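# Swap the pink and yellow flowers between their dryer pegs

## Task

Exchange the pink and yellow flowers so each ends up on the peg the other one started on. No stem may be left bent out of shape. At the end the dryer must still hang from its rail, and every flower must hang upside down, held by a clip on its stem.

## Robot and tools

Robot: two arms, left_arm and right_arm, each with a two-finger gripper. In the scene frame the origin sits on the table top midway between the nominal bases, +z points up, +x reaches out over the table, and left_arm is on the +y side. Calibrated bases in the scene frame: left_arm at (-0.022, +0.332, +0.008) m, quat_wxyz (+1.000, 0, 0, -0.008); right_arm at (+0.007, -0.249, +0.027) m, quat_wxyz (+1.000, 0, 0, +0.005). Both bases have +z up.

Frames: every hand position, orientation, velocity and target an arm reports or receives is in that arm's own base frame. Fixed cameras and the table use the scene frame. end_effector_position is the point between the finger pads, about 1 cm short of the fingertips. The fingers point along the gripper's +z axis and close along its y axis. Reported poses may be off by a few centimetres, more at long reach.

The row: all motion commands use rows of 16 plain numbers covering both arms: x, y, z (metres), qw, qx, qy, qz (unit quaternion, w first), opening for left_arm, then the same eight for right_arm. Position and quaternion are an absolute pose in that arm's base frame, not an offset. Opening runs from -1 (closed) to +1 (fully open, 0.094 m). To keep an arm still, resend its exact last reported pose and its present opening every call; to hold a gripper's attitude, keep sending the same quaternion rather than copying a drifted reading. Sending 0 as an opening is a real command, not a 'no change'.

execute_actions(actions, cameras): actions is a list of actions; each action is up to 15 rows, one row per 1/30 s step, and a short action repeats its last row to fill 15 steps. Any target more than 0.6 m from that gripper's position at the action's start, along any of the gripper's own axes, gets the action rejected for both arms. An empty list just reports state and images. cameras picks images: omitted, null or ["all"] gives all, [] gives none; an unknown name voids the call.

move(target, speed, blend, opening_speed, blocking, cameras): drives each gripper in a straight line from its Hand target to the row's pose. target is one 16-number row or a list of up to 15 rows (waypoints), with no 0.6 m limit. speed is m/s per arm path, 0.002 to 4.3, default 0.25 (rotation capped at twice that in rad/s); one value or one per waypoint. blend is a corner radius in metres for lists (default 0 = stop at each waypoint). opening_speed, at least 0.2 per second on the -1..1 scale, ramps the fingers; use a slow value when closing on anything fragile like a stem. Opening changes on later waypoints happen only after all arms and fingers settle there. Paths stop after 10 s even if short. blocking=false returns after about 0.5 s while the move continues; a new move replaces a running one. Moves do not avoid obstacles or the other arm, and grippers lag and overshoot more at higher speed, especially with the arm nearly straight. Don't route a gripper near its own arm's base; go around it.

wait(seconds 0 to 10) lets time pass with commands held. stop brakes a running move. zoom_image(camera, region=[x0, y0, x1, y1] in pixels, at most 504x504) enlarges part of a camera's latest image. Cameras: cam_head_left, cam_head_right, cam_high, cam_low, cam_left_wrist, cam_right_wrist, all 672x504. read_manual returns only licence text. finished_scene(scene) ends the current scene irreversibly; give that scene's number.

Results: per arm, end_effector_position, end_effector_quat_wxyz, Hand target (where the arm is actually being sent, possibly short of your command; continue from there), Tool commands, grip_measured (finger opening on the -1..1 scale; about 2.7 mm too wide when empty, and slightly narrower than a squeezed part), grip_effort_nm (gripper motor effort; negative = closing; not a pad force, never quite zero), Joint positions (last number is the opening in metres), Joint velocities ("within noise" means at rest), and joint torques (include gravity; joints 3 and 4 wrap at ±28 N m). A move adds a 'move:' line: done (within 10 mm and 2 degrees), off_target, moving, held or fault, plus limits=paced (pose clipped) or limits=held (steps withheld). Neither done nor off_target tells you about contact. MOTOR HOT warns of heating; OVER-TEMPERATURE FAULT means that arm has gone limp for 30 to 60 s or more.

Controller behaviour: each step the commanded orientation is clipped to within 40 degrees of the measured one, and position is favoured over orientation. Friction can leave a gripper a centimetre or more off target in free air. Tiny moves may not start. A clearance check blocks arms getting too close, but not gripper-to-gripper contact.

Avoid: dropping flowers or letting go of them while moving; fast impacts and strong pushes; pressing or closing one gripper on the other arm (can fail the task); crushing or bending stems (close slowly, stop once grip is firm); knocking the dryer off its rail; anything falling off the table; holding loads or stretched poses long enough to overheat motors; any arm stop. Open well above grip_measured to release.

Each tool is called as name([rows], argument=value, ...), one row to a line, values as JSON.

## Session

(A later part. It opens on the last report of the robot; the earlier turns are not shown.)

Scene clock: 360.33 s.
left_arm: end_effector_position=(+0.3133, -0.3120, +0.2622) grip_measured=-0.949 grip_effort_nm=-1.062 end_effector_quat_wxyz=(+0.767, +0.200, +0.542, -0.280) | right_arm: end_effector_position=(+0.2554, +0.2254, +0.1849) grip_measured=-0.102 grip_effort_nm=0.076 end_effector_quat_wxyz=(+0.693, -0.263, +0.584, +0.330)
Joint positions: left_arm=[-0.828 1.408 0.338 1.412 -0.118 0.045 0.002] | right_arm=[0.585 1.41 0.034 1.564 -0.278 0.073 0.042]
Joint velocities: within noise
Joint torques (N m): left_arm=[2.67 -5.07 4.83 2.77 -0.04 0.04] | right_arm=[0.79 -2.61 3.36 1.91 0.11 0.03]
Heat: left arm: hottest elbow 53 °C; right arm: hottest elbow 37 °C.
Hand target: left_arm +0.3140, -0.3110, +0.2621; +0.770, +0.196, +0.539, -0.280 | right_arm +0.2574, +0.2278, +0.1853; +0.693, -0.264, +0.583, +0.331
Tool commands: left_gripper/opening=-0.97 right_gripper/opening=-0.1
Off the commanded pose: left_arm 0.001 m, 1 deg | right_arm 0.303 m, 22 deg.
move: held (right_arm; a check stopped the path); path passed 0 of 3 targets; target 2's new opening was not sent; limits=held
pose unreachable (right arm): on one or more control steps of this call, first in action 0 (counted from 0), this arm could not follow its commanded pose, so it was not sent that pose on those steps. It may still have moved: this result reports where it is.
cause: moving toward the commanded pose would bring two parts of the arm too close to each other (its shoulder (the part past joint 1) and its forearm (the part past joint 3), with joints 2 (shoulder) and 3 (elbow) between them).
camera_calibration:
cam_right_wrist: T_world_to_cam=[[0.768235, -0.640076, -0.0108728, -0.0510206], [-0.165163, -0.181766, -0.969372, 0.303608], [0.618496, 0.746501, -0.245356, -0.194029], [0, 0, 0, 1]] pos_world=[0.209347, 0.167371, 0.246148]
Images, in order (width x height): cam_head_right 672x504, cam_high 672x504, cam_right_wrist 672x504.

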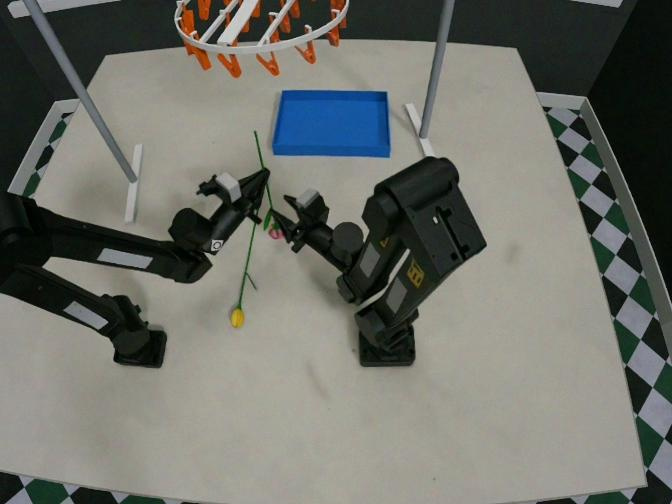

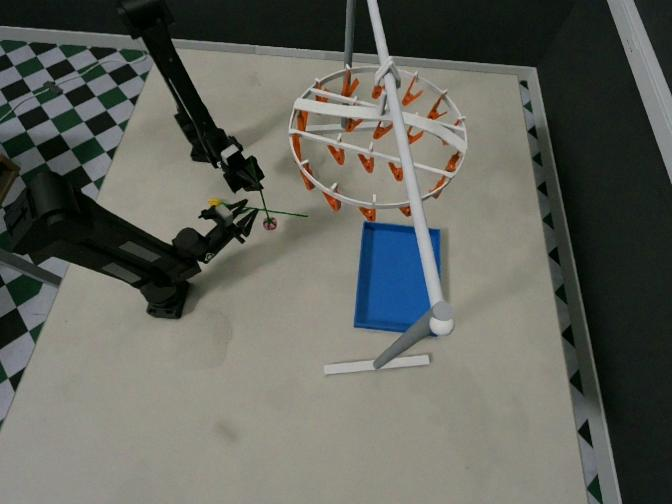

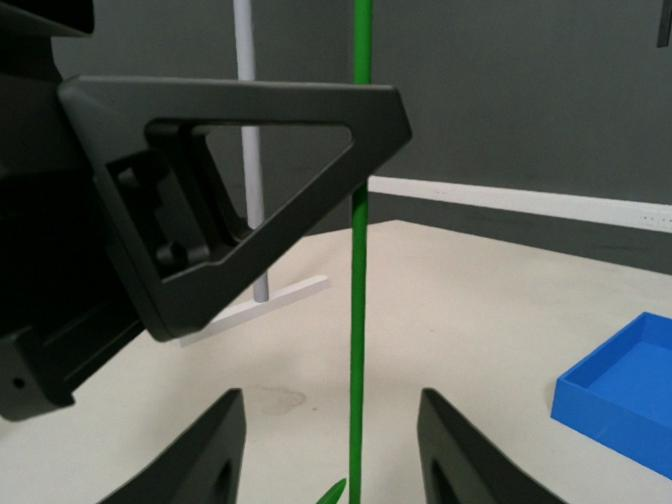

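move([
  [0.314,-0.311,0.262,0.7698,0.1962,0.5390,-0.2802,-0.97,0.285,0.145,0.24,0.8112,-0.1751,0.4683,0.3033,-0.1],
  [0.314,-0.311,0.262,0.7698,0.1962,0.5390,-0.2802,-0.97,0.34,0.065,0.37,0.8112,-0.1751,0.4683,0.3033,-0.1],
  [0.314,-0.311,0.262,0.7698,0.1962,0.5390,-0.2802,-0.97,0.426,0.143,0.422,0.8112,-0.1751,0.4683,0.3033,-0.1],
], speed=[0.12,0.2,0.12], cameras=["cam_right_wrist","cam_head_right","cam_high"])

Scene clock: 368.23 s.
left_arm: end_effector_position=(+0.3134, -0.3120, +0.2621) grip_measured=-0.949 grip_effort_nm=-1.062 end_effector_quat_wxyz=(+0.767, +0.200, +0.542, -0.280) | right_arm: end_effector_position=(+0.4169, +0.1373, +0.4014) grip_measured=-0.101 grip_effort_nm=0.081 end_effector_quat_wxyz=(+0.802, -0.166, +0.484, +0.308)
Joint positions: left_arm=[-0.828 1.408 0.338 1.412 -0.118 0.045 0.002] | right_arm=[0.134 1.158 0.529 1.198 -0.489 0.328 0.042]
Joint velocities: within noise
Joint torques (N m): left_arm=[2.67 -5.01 4.83 2.77 -0.04 0.04] | right_arm=[1.38 -4.66 11.22 1.2 0.26 -0.11]
Heat: left arm: hottest elbow 52 °C; right arm: hottest elbow 37 °C.
Hand target: left_arm +0.3140, -0.3110, +0.2620; +0.770, +0.196, +0.539, -0.280 | right_arm +0.4247, +0.1426, +0.4215; +0.811, -0.175, +0.468, +0.304
Off the commanded pose: left_arm 0.001 m, 1 deg | right_arm 0.023 m, 2 deg.
move: off_target (right_arm)
camera_calibration:
cam_right_wrist: T_world_to_cam=[[0.655941, -0.754514, -0.0212387, -0.162407], [0.0368879, 0.0601474, -0.997508, 0.417979], [0.753911, 0.653522, 0.0672856, -0.344102], [0, 0, 0, 1]] pos_world=[0.350533, 0.0771998, 0.436641]
Images, in order (width x height): cam_head_right 672x504, cam_high 672x504, cam_right_wrist 672x504.

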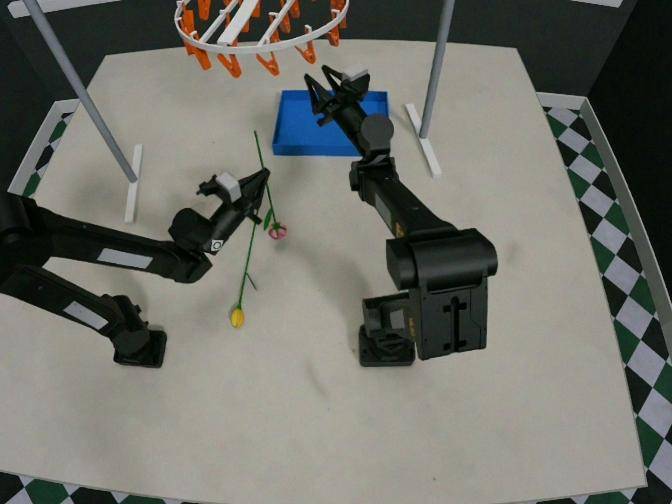

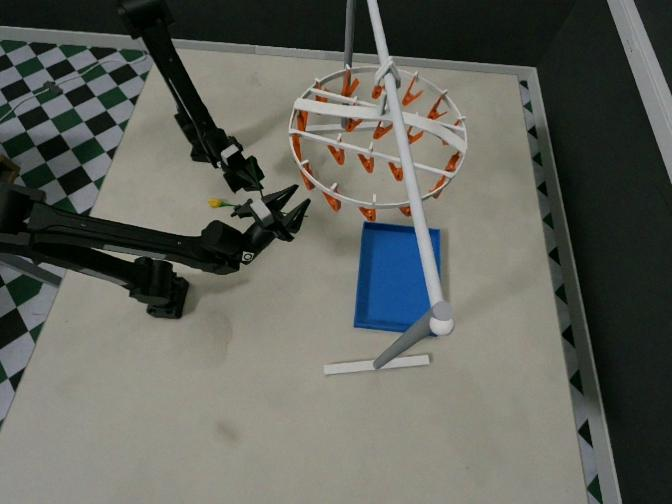

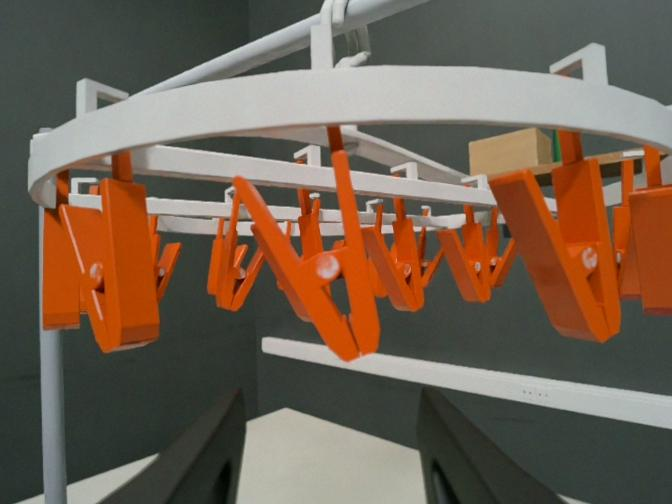

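zoom_image(camera="cam_right_wrist", region=[200, 100, 420, 380])

zoom_image(camera="cam_high", region=[230, 110, 390, 240])

zoom_image(camera="cam_head_right", region=[160, 0, 400, 140])

Scaled by 1.800 from the camera's 672x504 image, which has a finer 960x720 frame.

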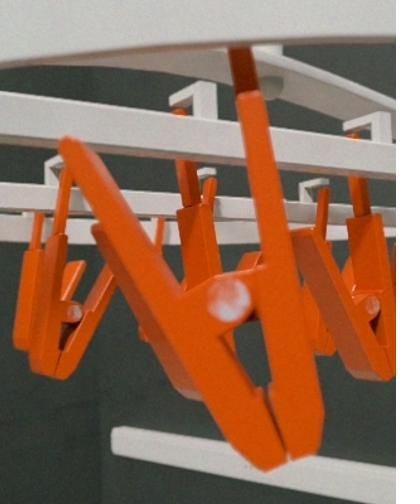

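Scaled by 3.150 from the camera's 672x504 image, which has a finer 960x720 frame.

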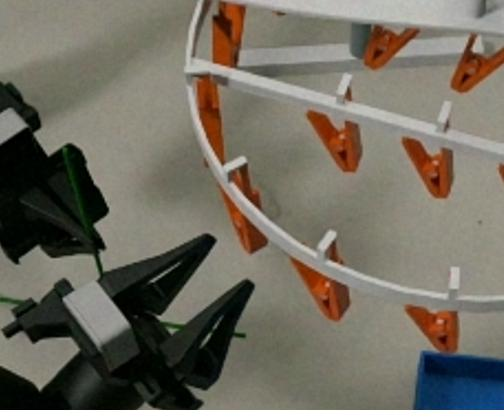

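Scaled by 2.100 from the camera's 672x504 image, which has a finer 960x720 frame.

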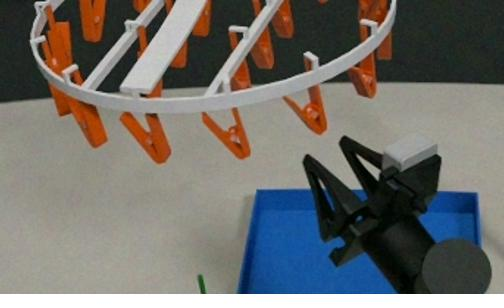

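move(target=[0.314,-0.311,0.262,0.7698,0.1962,0.5390,-0.2802,-0.97,0.438,0.164,0.438,0.8112,-0.1751,0.4683,0.3033,-0.1], speed=0.08, cameras=["cam_right_wrist"])

zoom_image(camera="cam_head_right", region=[260, 10, 400, 90])

zoom_image(camera="cam_high", region=[270, 160, 360, 240])

Scene clock: 384.33 s.
left_arm: end_effector_position=(+0.3134, -0.3120, +0.2621) grip_measured=-0.949 grip_effort_nm=-1.062 end_effector_quat_wxyz=(+0.767, +0.200, +0.542, -0.280) | right_arm: end_effector_position=(+0.4296, +0.1578, +0.4164) grip_measured=-0.101 grip_effort_nm=0.071 end_effector_quat_wxyz=(+0.802, -0.167, +0.485, +0.308)
Joint positions: left_arm=[-0.828 1.408 0.338 1.412 -0.118 0.045 0.002] | right_arm=[0.192 1.17 0.59 1.133 -0.441 0.292 0.042]
Joint velocities: within noise
Joint torques (N m): left_arm=[2.67 -5.07 4.83 2.77 -0.04 0.04] | right_arm=[1.26 -5.19 11.48 1.24 0.24 -0.15]
Heat: left arm: hottest elbow 50 °C; right arm: hottest elbow 39 °C.
Hand target: left_arm +0.3140, -0.3110, +0.2620; +0.770, +0.196, +0.539, -0.280 | right_arm +0.4366, +0.1634, +0.4375; +0.811, -0.175, +0.468, +0.303
Off the commanded pose: left_arm 0.001 m, 1 deg | right_arm 0.024 m, 2 deg.
move: off_target (right_arm)
camera_calibration:
cam_right_wrist: T_world_to_cam=[[0.655976, -0.754526, -0.0196385, -0.155683], [0.0367817, 0.0579437, -0.997642, 0.431655], [0.753885, 0.653707, 0.0657625, -0.367412], [0, 0, 0, 1]] pos_world=[0.363233, 0.0977006, 0.451742]
Images, in order (width x height): cam_right_wrist 672x504.

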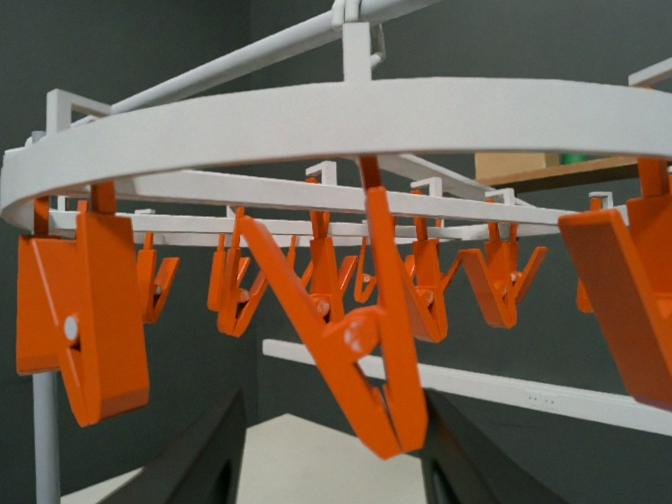

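This scene's latest camera images include none from cam_head_right. They are from: cam_right_wrist. cam_head_right's image comes with the result of a call that names it in "cameras".

This scene's latest camera images include none from cam_high. They are from: cam_right_wrist. cam_high's image comes with the result of a call that names it in "cameras".

move([
  [0.314,-0.311,0.262,0.7698,0.1962,0.5390,-0.2802,-0.97,0.402,0.137,0.435,0.8112,-0.1751,0.4683,0.3033,-0.1],
  [0.314,-0.311,0.262,0.7698,0.1962,0.5390,-0.2802,-0.97,0.402,0.140,0.479,0.8112,-0.1751,0.4683,0.3033,-0.1],
], speed=0.08, cameras=["cam_right_wrist","cam_head_right","cam_high"])

zoom_image(camera="cam_head_right", region=[260, 10, 400, 90])

Scene clock: 393.27 s.
left_arm: end_effector_position=(+0.3134, -0.3120, +0.2621) grip_measured=-0.949 grip_effort_nm=-1.067 end_effector_quat_wxyz=(+0.767, +0.200, +0.542, -0.280) | right_arm: end_effector_position=(+0.3993, +0.1411, +0.4466) grip_measured=-0.101 grip_effort_nm=0.066 end_effector_quat_wxyz=(+0.799, -0.175, +0.490, +0.303)
Joint positions: left_arm=[-0.828 1.408 0.338 1.412 -0.118 0.045 0.002] | right_arm=[0.149 1 0.577 0.969 -0.488 0.297 0.042]
Joint velocities: within noise
Joint torques (N m): left_arm=[2.73 -5.07 4.83 2.77 -0.04 0.04] | right_arm=[0.21 -4.48 12.42 1.16 0.22 0.14]
Heat: left arm: hottest elbow 50 °C; right arm: hottest elbow 41 °C.
Hand target: left_arm +0.3140, -0.3110, +0.2620; +0.770, +0.196, +0.539, -0.280 | right_arm +0.4002, +0.1396, +0.4782; +0.811, -0.175, +0.468, +0.303
Off the commanded pose: left_arm 0.001 m, 1 deg | right_arm 0.033 m, 3 deg.
move: off_target (right_arm)
camera_calibration:
cam_right_wrist: T_world_to_cam=[[0.655655, -0.755029, -0.0068978, -0.15332], [0.0323247, 0.037195, -0.998785, 0.469048], [0.754368, 0.654636, 0.0487931, -0.328449], [0, 0, 0, 1]] pos_world=[0.333135, 0.0818073, 0.483446]
Images, in order (width x height): cam_head_right 672x504, cam_high 672x504, cam_right_wrist 672x504.

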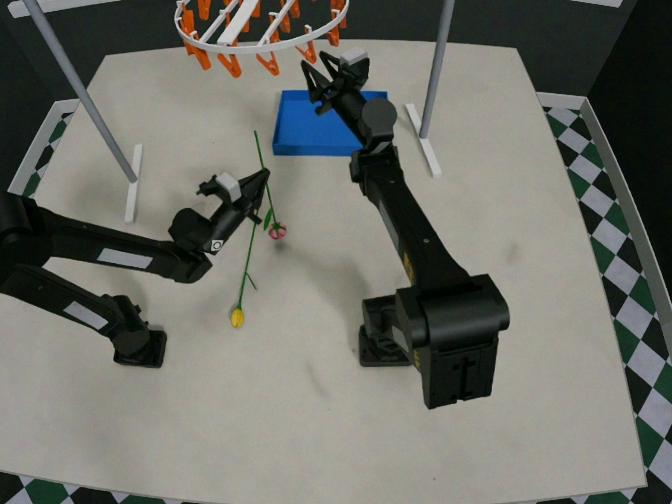

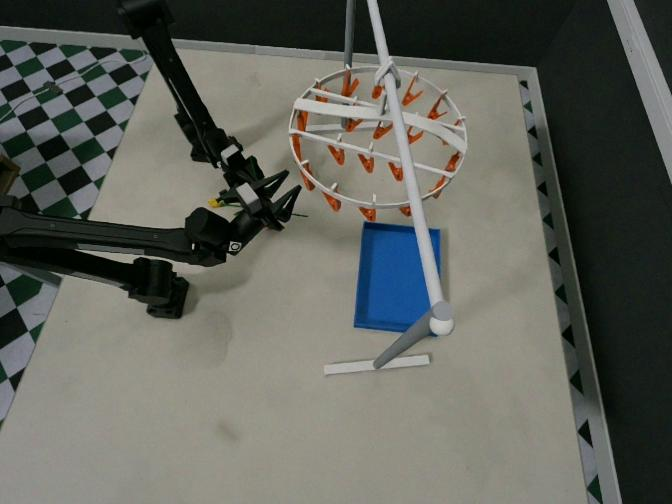

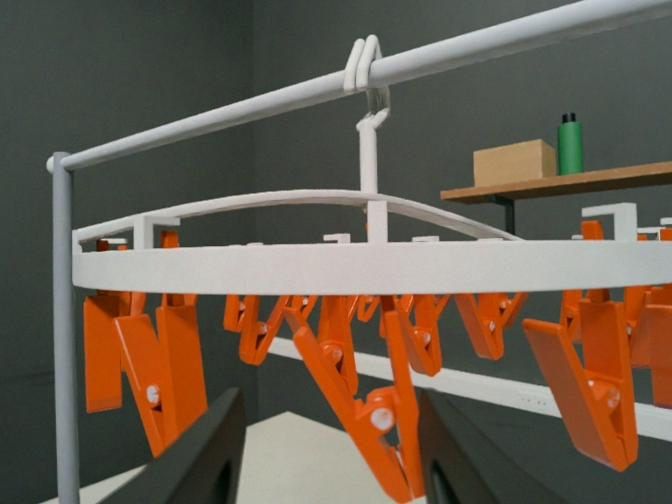

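Scaled by 3.600 from the camera's 672x504 image, which has a finer 960x720 frame.

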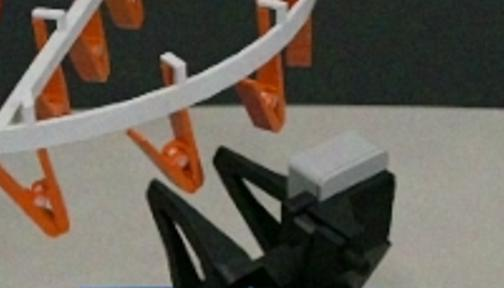

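move([
  [0.314,-0.311,0.262,0.7698,0.1962,0.5390,-0.2802,-0.97,0.405,0.135,0.488,0.8112,-0.1751,0.4683,0.3033,-0.1],
  [0.314,-0.311,0.262,0.7698,0.1962,0.5390,-0.2802,-0.97,0.417,0.145,0.496,0.8112,-0.1751,0.4683,0.3033,-0.1],
], speed=0.06, cameras=["cam_right_wrist","cam_head_right","cam_high"])

zoom_image(camera="cam_head_right", region=[260, 10, 400, 90])

Scene clock: 398.70 s.
left_arm: end_effector_position=(+0.3134, -0.3120, +0.2621) grip_measured=-0.949 grip_effort_nm=-1.067 end_effector_quat_wxyz=(+0.767, +0.200, +0.542, -0.280) | right_arm: end_effector_position=(+0.4120, +0.1397, +0.4694) grip_measured=-0.101 grip_effort_nm=0.061 end_effector_quat_wxyz=(+0.803, -0.171, +0.485, +0.300)
Joint positions: left_arm=[-0.828 1.408 0.338 1.412 -0.118 0.045 0.002] | right_arm=[0.144 1.015 0.644 0.931 -0.481 0.301 0.042]
Joint velocities: within noise
Joint torques (N m): left_arm=[2.67 -5.07 4.83 2.77 -0.04 0.04] | right_arm=[1.38 -3.96 12.55 1.18 0.24 0.07]
Heat: left arm: hottest elbow 50 °C; right arm: hottest elbow 43 °C.
Hand target: left_arm +0.3140, -0.3110, +0.2620; +0.770, +0.196, +0.539, -0.280 | right_arm +0.4153, +0.1444, +0.4955; +0.811, -0.175, +0.468, +0.303
Off the commanded pose: left_arm 0.001 m, 1 deg | right_arm 0.028 m, 2 deg.
move: off_target (right_arm)
camera_calibration:
cam_right_wrist: T_world_to_cam=[[0.6487, -0.76102, -0.00612488, -0.159175], [0.0426732, 0.044408, -0.998102, 0.485889], [0.759847, 0.647207, 0.0612826, -0.345339], [0, 0, 0, 1]] pos_world=[0.344927, 0.0807933, 0.505155]
Images, in order (width x height): cam_head_right 672x504, cam_high 672x504, cam_right_wrist 672x504.

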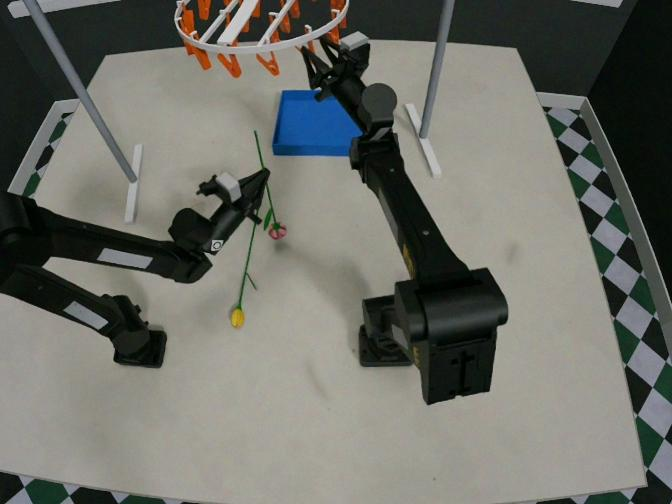

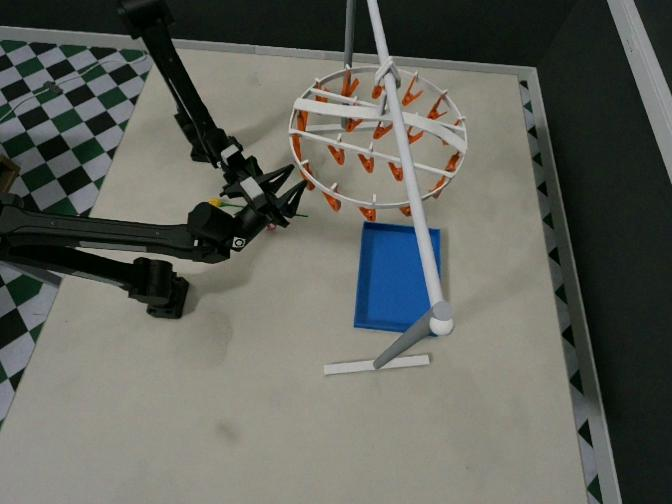

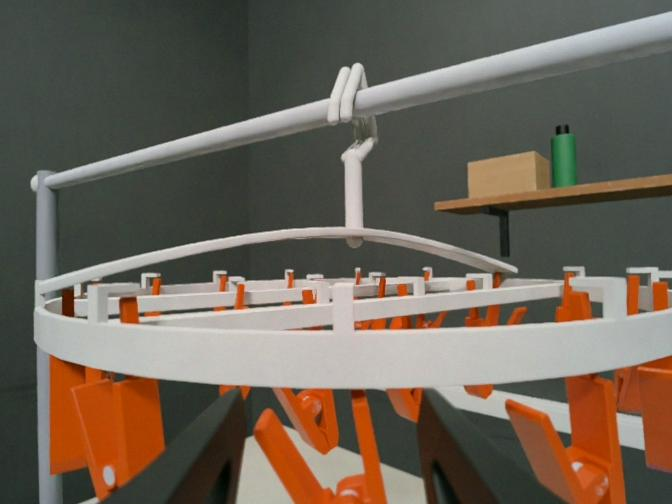

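Scaled by 3.600 from the camera's 672x504 image, which has a finer 960x720 frame.

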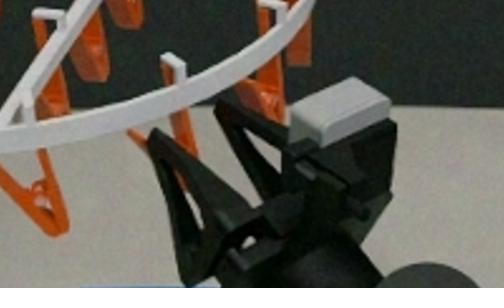

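move(target=[0.314,-0.311,0.262,0.7698,0.1962,0.5390,-0.2802,-0.97,0.427,0.158,0.499,0.8112,-0.1751,0.4683,0.3033,-0.1], speed=0.06, cameras=["cam_right_wrist","cam_head_right","cam_high"])

zoom_image(camera="cam_head_right", region=[260, 10, 400, 90])

Scene clock: 403.70 s.
left_arm: end_effector_position=(+0.3134, -0.3120, +0.2621) grip_measured=-0.949 grip_effort_nm=-1.062 end_effector_quat_wxyz=(+0.767, +0.200, +0.542, -0.280) | right_arm: end_effector_position=(+0.4216, +0.1515, +0.4701) grip_measured=-0.101 grip_effort_nm=0.071 end_effector_quat_wxyz=(+0.800, -0.166, +0.489, +0.307)
Joint positions: left_arm=[-0.828 1.408 0.338 1.412 -0.118 0.045 0.002] | right_arm=[0.178 1.047 0.669 0.924 -0.451 0.299 0.042]
Joint velocities: within noise
Joint torques (N m): left_arm=[2.61 -5.01 4.83 2.77 -0.04 0.04] | right_arm=[1.61 -4.31 12.78 1.24 0.23 -0.11]
Heat: left arm: hottest elbow 49 °C; right arm: hottest elbow 44 °C.
Hand target: left_arm +0.3140, -0.3110, +0.2620; +0.770, +0.196, +0.539, -0.280 | right_arm +0.4251, +0.1572, +0.4981; +0.811, -0.175, +0.468, +0.303
Off the commanded pose: left_arm 0.001 m, 1 deg | right_arm 0.030 m, 3 deg.
move: off_target (right_arm)
camera_calibration:
cam_right_wrist: T_world_to_cam=[[0.654101, -0.755997, -0.0249116, -0.150624], [0.0277014, 0.0568537, -0.997998, 0.490055], [0.7559, 0.652101, 0.0581302, -0.357967], [0, 0, 0, 1]] pos_world=[0.355535, 0.0916982, 0.506131]
Images, in order (width x height): cam_head_right 672x504, cam_high 672x504, cam_right_wrist 672x504.

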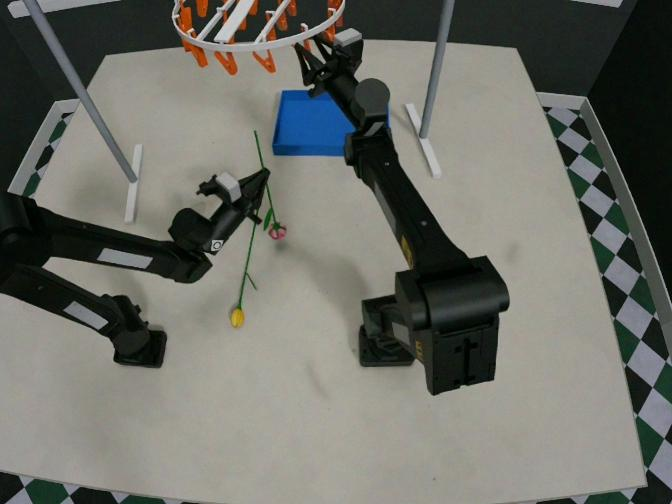

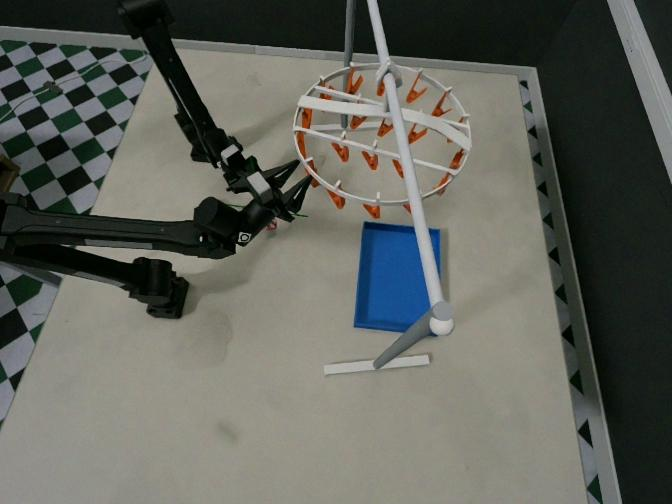

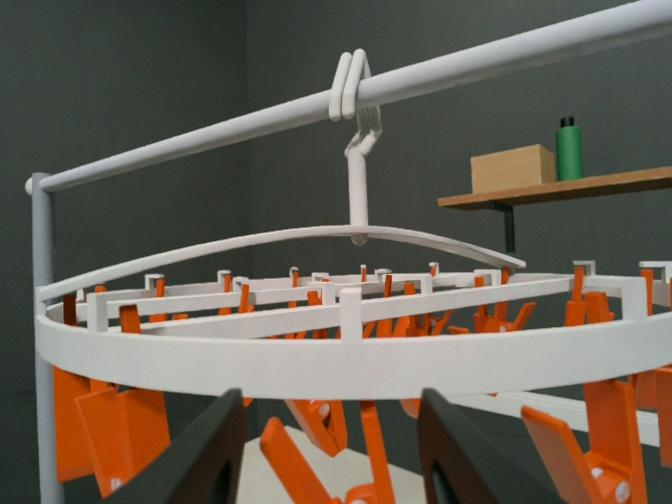

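Scaled by 3.600 from the camera's 672x504 image, which has a finer 960x720 frame.

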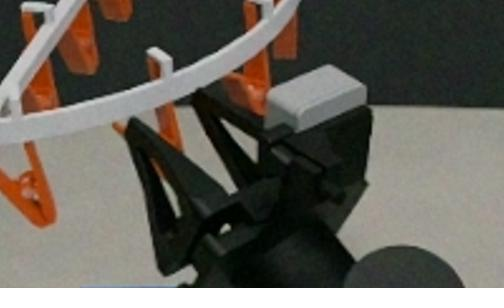

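move(target=[0.314,-0.311,0.262,0.7698,0.1962,0.5390,-0.2802,-0.97,0.407,0.141,0.480,0.8112,-0.1751,0.4683,0.3033,-0.1], speed=0.06, cameras=["cam_right_wrist","cam_head_right","cam_high"])

zoom_image(camera="cam_head_right", region=[260, 10, 400, 90])

Scene clock: 417.10 s.
left_arm: end_effector_position=(+0.3134, -0.3120, +0.2621) grip_measured=-0.949 grip_effort_nm=-1.067 end_effector_quat_wxyz=(+0.767, +0.200, +0.542, -0.280) | right_arm: end_effector_position=(+0.4091, +0.1455, +0.4811) grip_measured=-0.101 grip_effort_nm=0.071 end_effector_quat_wxyz=(+0.809, -0.178, +0.470, +0.303)
Joint positions: left_arm=[-0.828 1.408 0.338 1.412 -0.118 0.045 0.002] | right_arm=[0.158 1.018 0.661 0.949 -0.482 0.298 0.042]
Joint velocities: within noise
Joint torques (N m): left_arm=[2.67 -5.01 4.85 2.76 -0.03 0.04] | right_arm=[-0.32 -4.95 7.68 2.09 0.08 0.13]
Heat: left arm: hottest elbow 49 °C; right arm: hottest elbow 45 °C.
Hand target: left_arm +0.3140, -0.3110, +0.2620; +0.770, +0.196, +0.539, -0.280 | right_arm +0.4070, +0.1411, +0.4801; +0.811, -0.175, +0.468, +0.303
Off the commanded pose: left_arm 0.001 m, 1 deg | right_arm 0.005 m, 0 deg.
move: done
camera_calibration:
cam_right_wrist: T_world_to_cam=[[0.658794, -0.7522, 0.0136471, -0.167684], [0.0752519, 0.0478367, -0.996016, 0.482642], [0.748551, 0.657196, 0.088119, -0.357319], [0, 0, 0, 1]] pos_world=[0.341621, 0.0856088, 0.514494]
Images, in order (width x height): cam_head_right 672x504, cam_high 672x504, cam_right_wrist 672x504.

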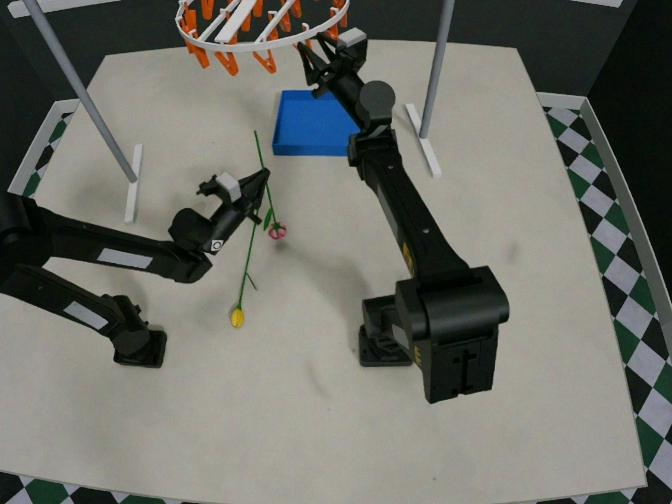

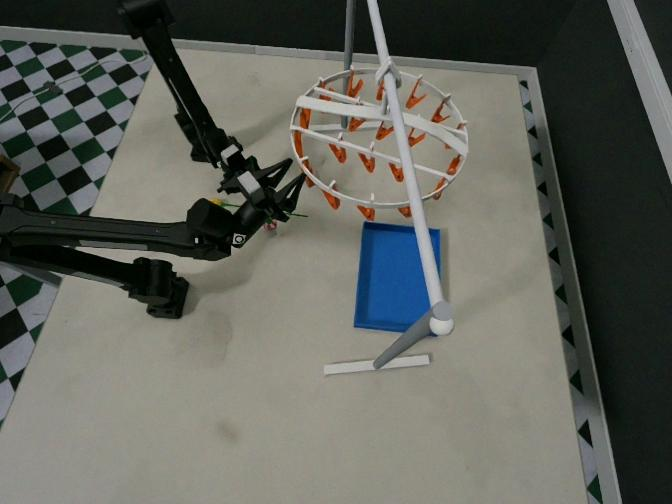

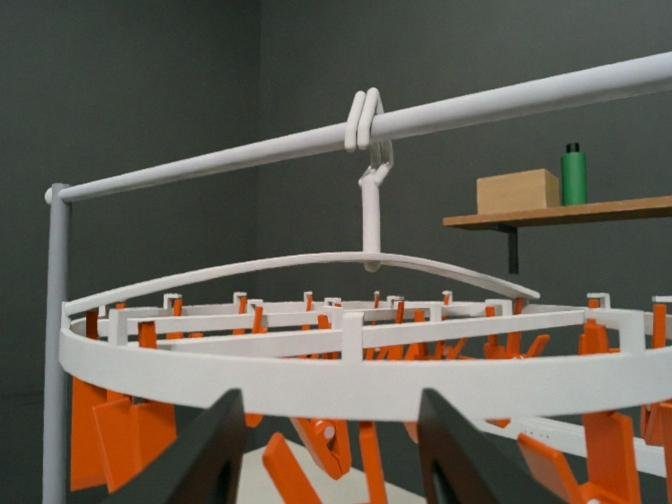

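Scaled by 3.600 from the camera's 672x504 image, which has a finer 960x720 frame.

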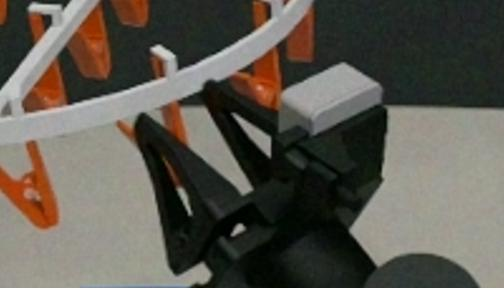

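move(target=[0.314,-0.311,0.262,0.7698,0.1962,0.5390,-0.2802,-0.97,0.405,0.142,0.461,0.8112,-0.1751,0.4683,0.3033,-0.1], speed=0.06, cameras=["cam_right_wrist","cam_high"])

Scene clock: 420.67 s.
left_arm: end_effector_position=(+0.3134, -0.3120, +0.2621) grip_measured=-0.949 grip_effort_nm=-1.067 end_effector_quat_wxyz=(+0.767, +0.200, +0.542, -0.280) | right_arm: end_effector_position=(+0.4027, +0.1445, +0.4677) grip_measured=-0.101 grip_effort_nm=0.071 end_effector_quat_wxyz=(+0.813, -0.179, +0.465, +0.303)
Joint positions: left_arm=[-0.828 1.408 0.338 1.412 -0.118 0.045 0.002] | right_arm=[0.158 1.023 0.62 1.008 -0.482 0.298 0.042]
Joint velocities: within noise
Joint torques (N m): left_arm=[2.67 -5.01 4.83 2.77 -0.03 0.04] | right_arm=[-0.03 -3.55 7.54 2.11 0.23 0.12]
Heat: left arm: hottest elbow 49 °C; right arm: hottest elbow 45 °C.
Hand target: left_arm +0.3140, -0.3110, +0.2620; +0.770, +0.196, +0.539, -0.280 | right_arm +0.4049, +0.1421, +0.4612; +0.811, -0.175, +0.468, +0.303
Off the commanded pose: left_arm 0.001 m, 1 deg | right_arm 0.007 m, 1 deg.
move: done
camera_calibration:
cam_right_wrist: T_world_to_cam=[[0.658582, -0.752228, 0.020539, -0.167206], [0.0879867, 0.049869, -0.994873, 0.463871], [0.747347, 0.657013, 0.0990289, -0.355272], [0, 0, 0, 1]] pos_world=[0.334816, 0.084508, 0.500109]
Images, in order (width x height): cam_high 672x504, cam_right_wrist 672x504.

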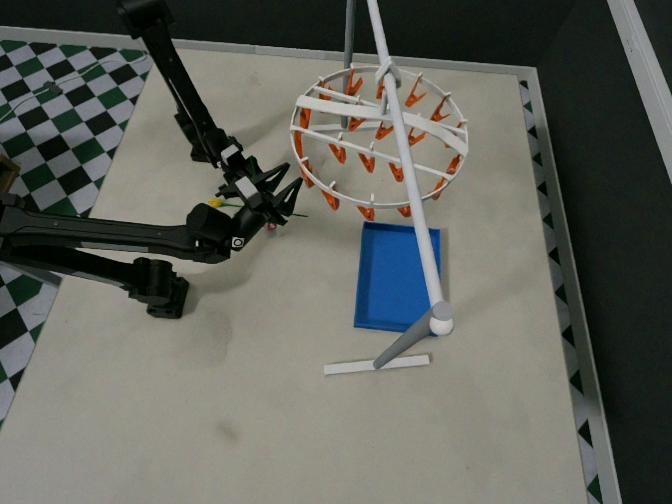

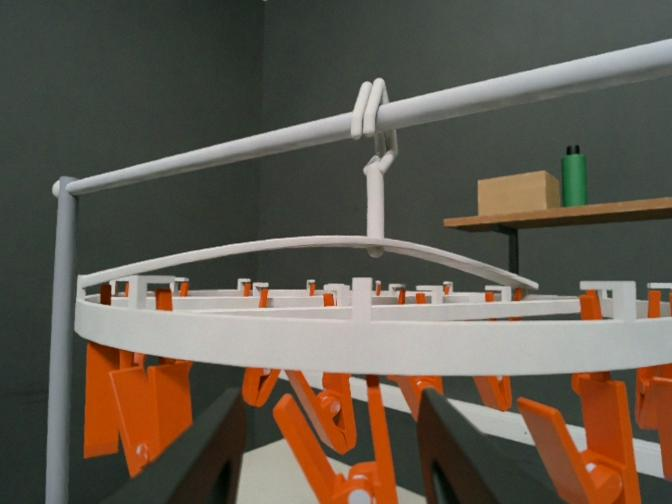

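move(target=[0.314,-0.311,0.262,0.7698,0.1962,0.5390,-0.2802,-0.97,0.411,0.149,0.470,0.7765,-0.1958,0.5238,0.2903,-0.1], speed=0.06, cameras=["cam_right_wrist","cam_high"])

Scene clock: 428.30 s.
left_arm: end_effector_position=(+0.3134, -0.3120, +0.2621) grip_measured=-0.949 grip_effort_nm=-1.067 end_effector_quat_wxyz=(+0.767, +0.200, +0.542, -0.280) | right_arm: end_effector_position=(+0.4092, +0.1505, +0.4370) grip_measured=-0.101 grip_effort_nm=0.066 end_effector_quat_wxyz=(+0.759, -0.187, +0.547, +0.301)
Joint positions: left_arm=[-0.828 1.408 0.338 1.412 -0.118 0.045 0.002] | right_arm=[0.158 0.963 0.62 0.735 -0.514 0.249 0.042]
Joint velocities: within noise
Joint torques (N m): left_arm=[2.67 -5.07 4.82 2.78 -0.03 0.04] | right_arm=[0.21 -4.72 12.62 1.39 0.03 -0.12]
Heat: left arm: hottest elbow 48 °C; right arm: hottest elbow 44 °C.
Hand target: left_arm +0.3140, -0.3110, +0.2620; +0.770, +0.196, +0.539, -0.280 | right_arm +0.4093, +0.1486, +0.4694; +0.777, -0.196, +0.524, +0.290
Off the commanded pose: left_arm 0.001 m, 1 deg | right_arm 0.033 m, 4 deg.
move: off_target (right_arm)
camera_calibration:
cam_right_wrist: T_world_to_cam=[[0.663031, -0.747772, -0.0350386, -0.144633], [-0.0896768, -0.032871, -0.995428, 0.517778], [0.743201, 0.663142, -0.0888523, -0.278185], [0, 0, 0, 1]] pos_world=[0.349076, 0.0933439, 0.485626]
Images, in order (width x height): cam_high 672x504, cam_right_wrist 672x504.

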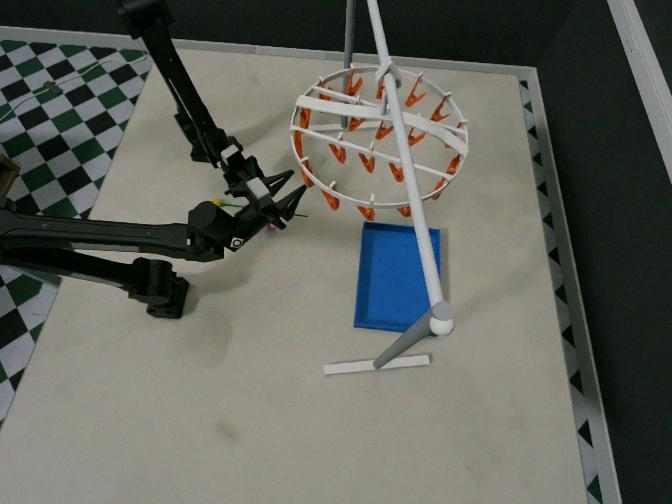

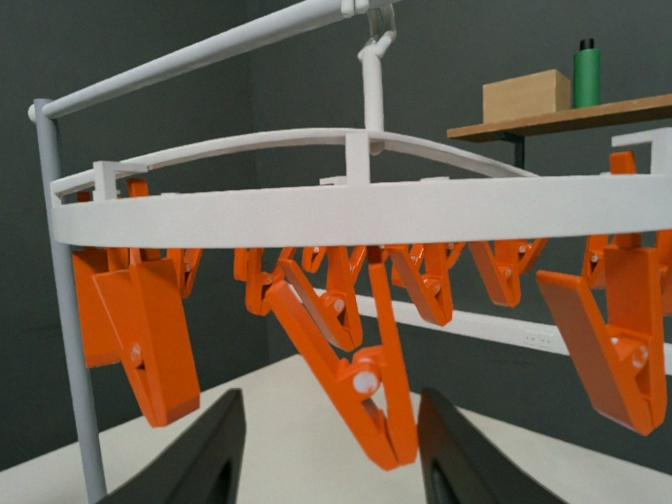

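move([
  [0.314,-0.311,0.262,0.7698,0.1962,0.5390,-0.2802,-0.97,0.400,0.139,0.472,0.7765,-0.1958,0.5238,0.2903,-0.1],
  [0.314,-0.311,0.262,0.7698,0.1962,0.5390,-0.2802,-0.97,0.402,0.141,0.492,0.7765,-0.1958,0.5238,0.2903,-0.1],
  [0.314,-0.311,0.262,0.7698,0.1962,0.5390,-0.2802,-0.97,0.416,0.153,0.491,0.7765,-0.1958,0.5238,0.2903,-0.1],
], speed=0.06, cameras=["cam_right_wrist","cam_high"])

Scene clock: 435.67 s.
left_arm: end_effector_position=(+0.3134, -0.3120, +0.2621) grip_measured=-0.949 grip_effort_nm=-1.062 end_effector_quat_wxyz=(+0.767, +0.200, +0.542, -0.280) | right_arm: end_effector_position=(+0.4130, +0.1481, +0.4580) grip_measured=-0.101 grip_effort_nm=0.071 end_effector_quat_wxyz=(+0.760, -0.185, +0.548, +0.296)
Joint positions: left_arm=[-0.828 1.408 0.338 1.412 -0.118 0.045 0.002] | right_arm=[0.153 0.947 0.67 0.666 -0.51 0.244 0.042]
Joint velocities: within noise
Joint torques (N m): left_arm=[2.67 -5.07 4.83 2.77 -0.03 0.04] | right_arm=[1.38 -3.66 13.16 1.77 0.21 -0.13]
Heat: left arm: hottest elbow 48 °C; right arm: hottest elbow 45 °C.
Hand target: left_arm +0.3140, -0.3110, +0.2621; +0.770, +0.196, +0.539, -0.280 | right_arm +0.4139, +0.1522, +0.4902; +0.777, -0.195, +0.524, +0.290
Off the commanded pose: left_arm 0.001 m, 1 deg | right_arm 0.034 m, 4 deg.
move: off_target (right_arm)
camera_calibration:
cam_right_wrist: T_world_to_cam=[[0.654968, -0.754906, -0.0336702, -0.144413], [-0.0905007, -0.0341271, -0.995311, 0.539461], [0.750218, 0.654944, -0.0906717, -0.278404], [0, 0, 0, 1]] pos_world=[0.352271, 0.0917308, 0.506826]
Images, in order (width x height): cam_high 672x504, cam_right_wrist 672x504.

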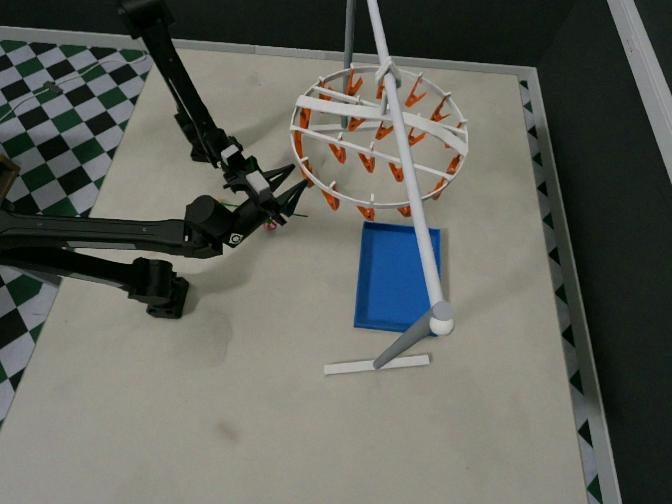

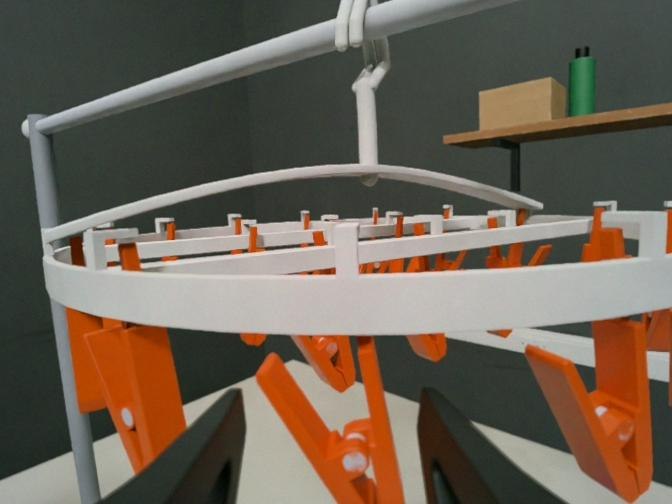

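move(target=[0.314,-0.311,0.262,0.7698,0.1962,0.5390,-0.2802,-0.97,0.426,0.162,0.492,0.7765,-0.1958,0.5238,0.2903,-0.1], speed=0.05, cameras=["cam_right_wrist","cam_high"])

Scene clock: 438.50 s.
left_arm: end_effector_position=(+0.3134, -0.3120, +0.2621) grip_measured=-0.949 grip_effort_nm=-1.067 end_effector_quat_wxyz=(+0.767, +0.200, +0.542, -0.280) | right_arm: end_effector_position=(+0.4220, +0.1565, +0.4585) grip_measured=-0.101 grip_effort_nm=0.076 end_effector_quat_wxyz=(+0.759, -0.185, +0.550, +0.296)
Joint positions: left_arm=[-0.828 1.408 0.338 1.412 -0.118 0.045 0.002] | right_arm=[0.176 0.978 0.692 0.666 -0.489 0.233 0.042]
Joint velocities: within noise
Joint torques (N m): left_arm=[2.67 -5.07 4.83 2.77 -0.04 0.04] | right_arm=[1.32 -3.9 13.2 1.99 0.2 -0.13]
Heat: left arm: hottest elbow 48 °C; right arm: hottest elbow 45 °C.
Hand target: left_arm +0.3140, -0.3110, +0.2621; +0.770, +0.196, +0.539, -0.280 | right_arm +0.4238, +0.1611, +0.4912; +0.777, -0.195, +0.524, +0.290
Off the commanded pose: left_arm 0.001 m, 1 deg | right_arm 0.034 m, 4 deg.
move: off_target (right_arm)
camera_calibration:
cam_right_wrist: T_world_to_cam=[[0.654674, -0.755122, -0.0345366, -0.143287], [-0.0937066, -0.0357357, -0.994958, 0.542512], [0.750081, 0.65461, -0.0941552, -0.28894], [0, 0, 0, 1]] pos_world=[0.361372, 0.100331, 0.507623]
Images, in order (width x height): cam_high 672x504, cam_right_wrist 672x504.

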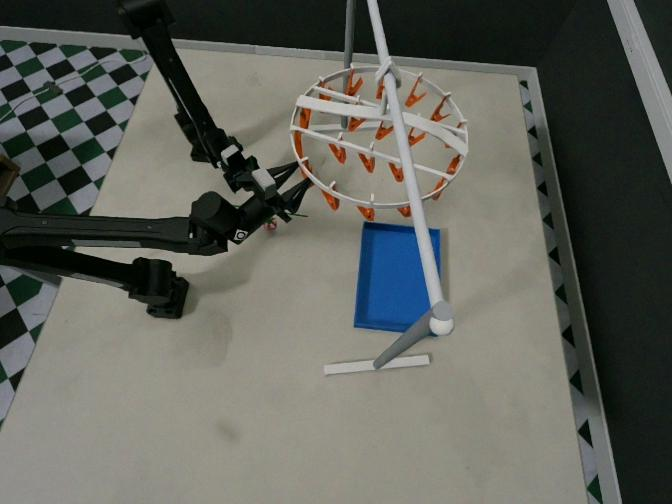

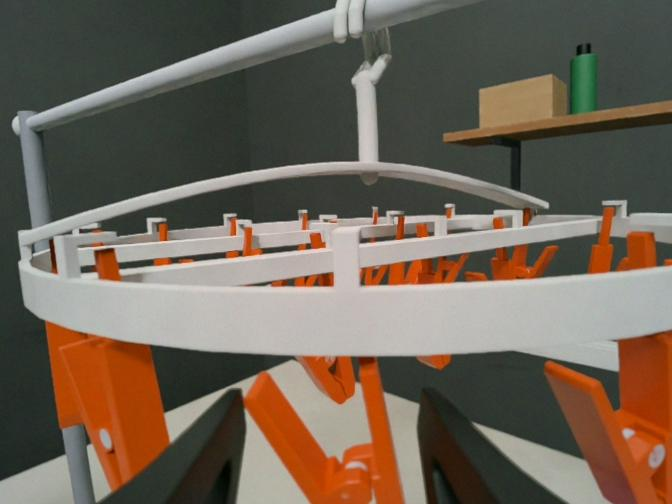

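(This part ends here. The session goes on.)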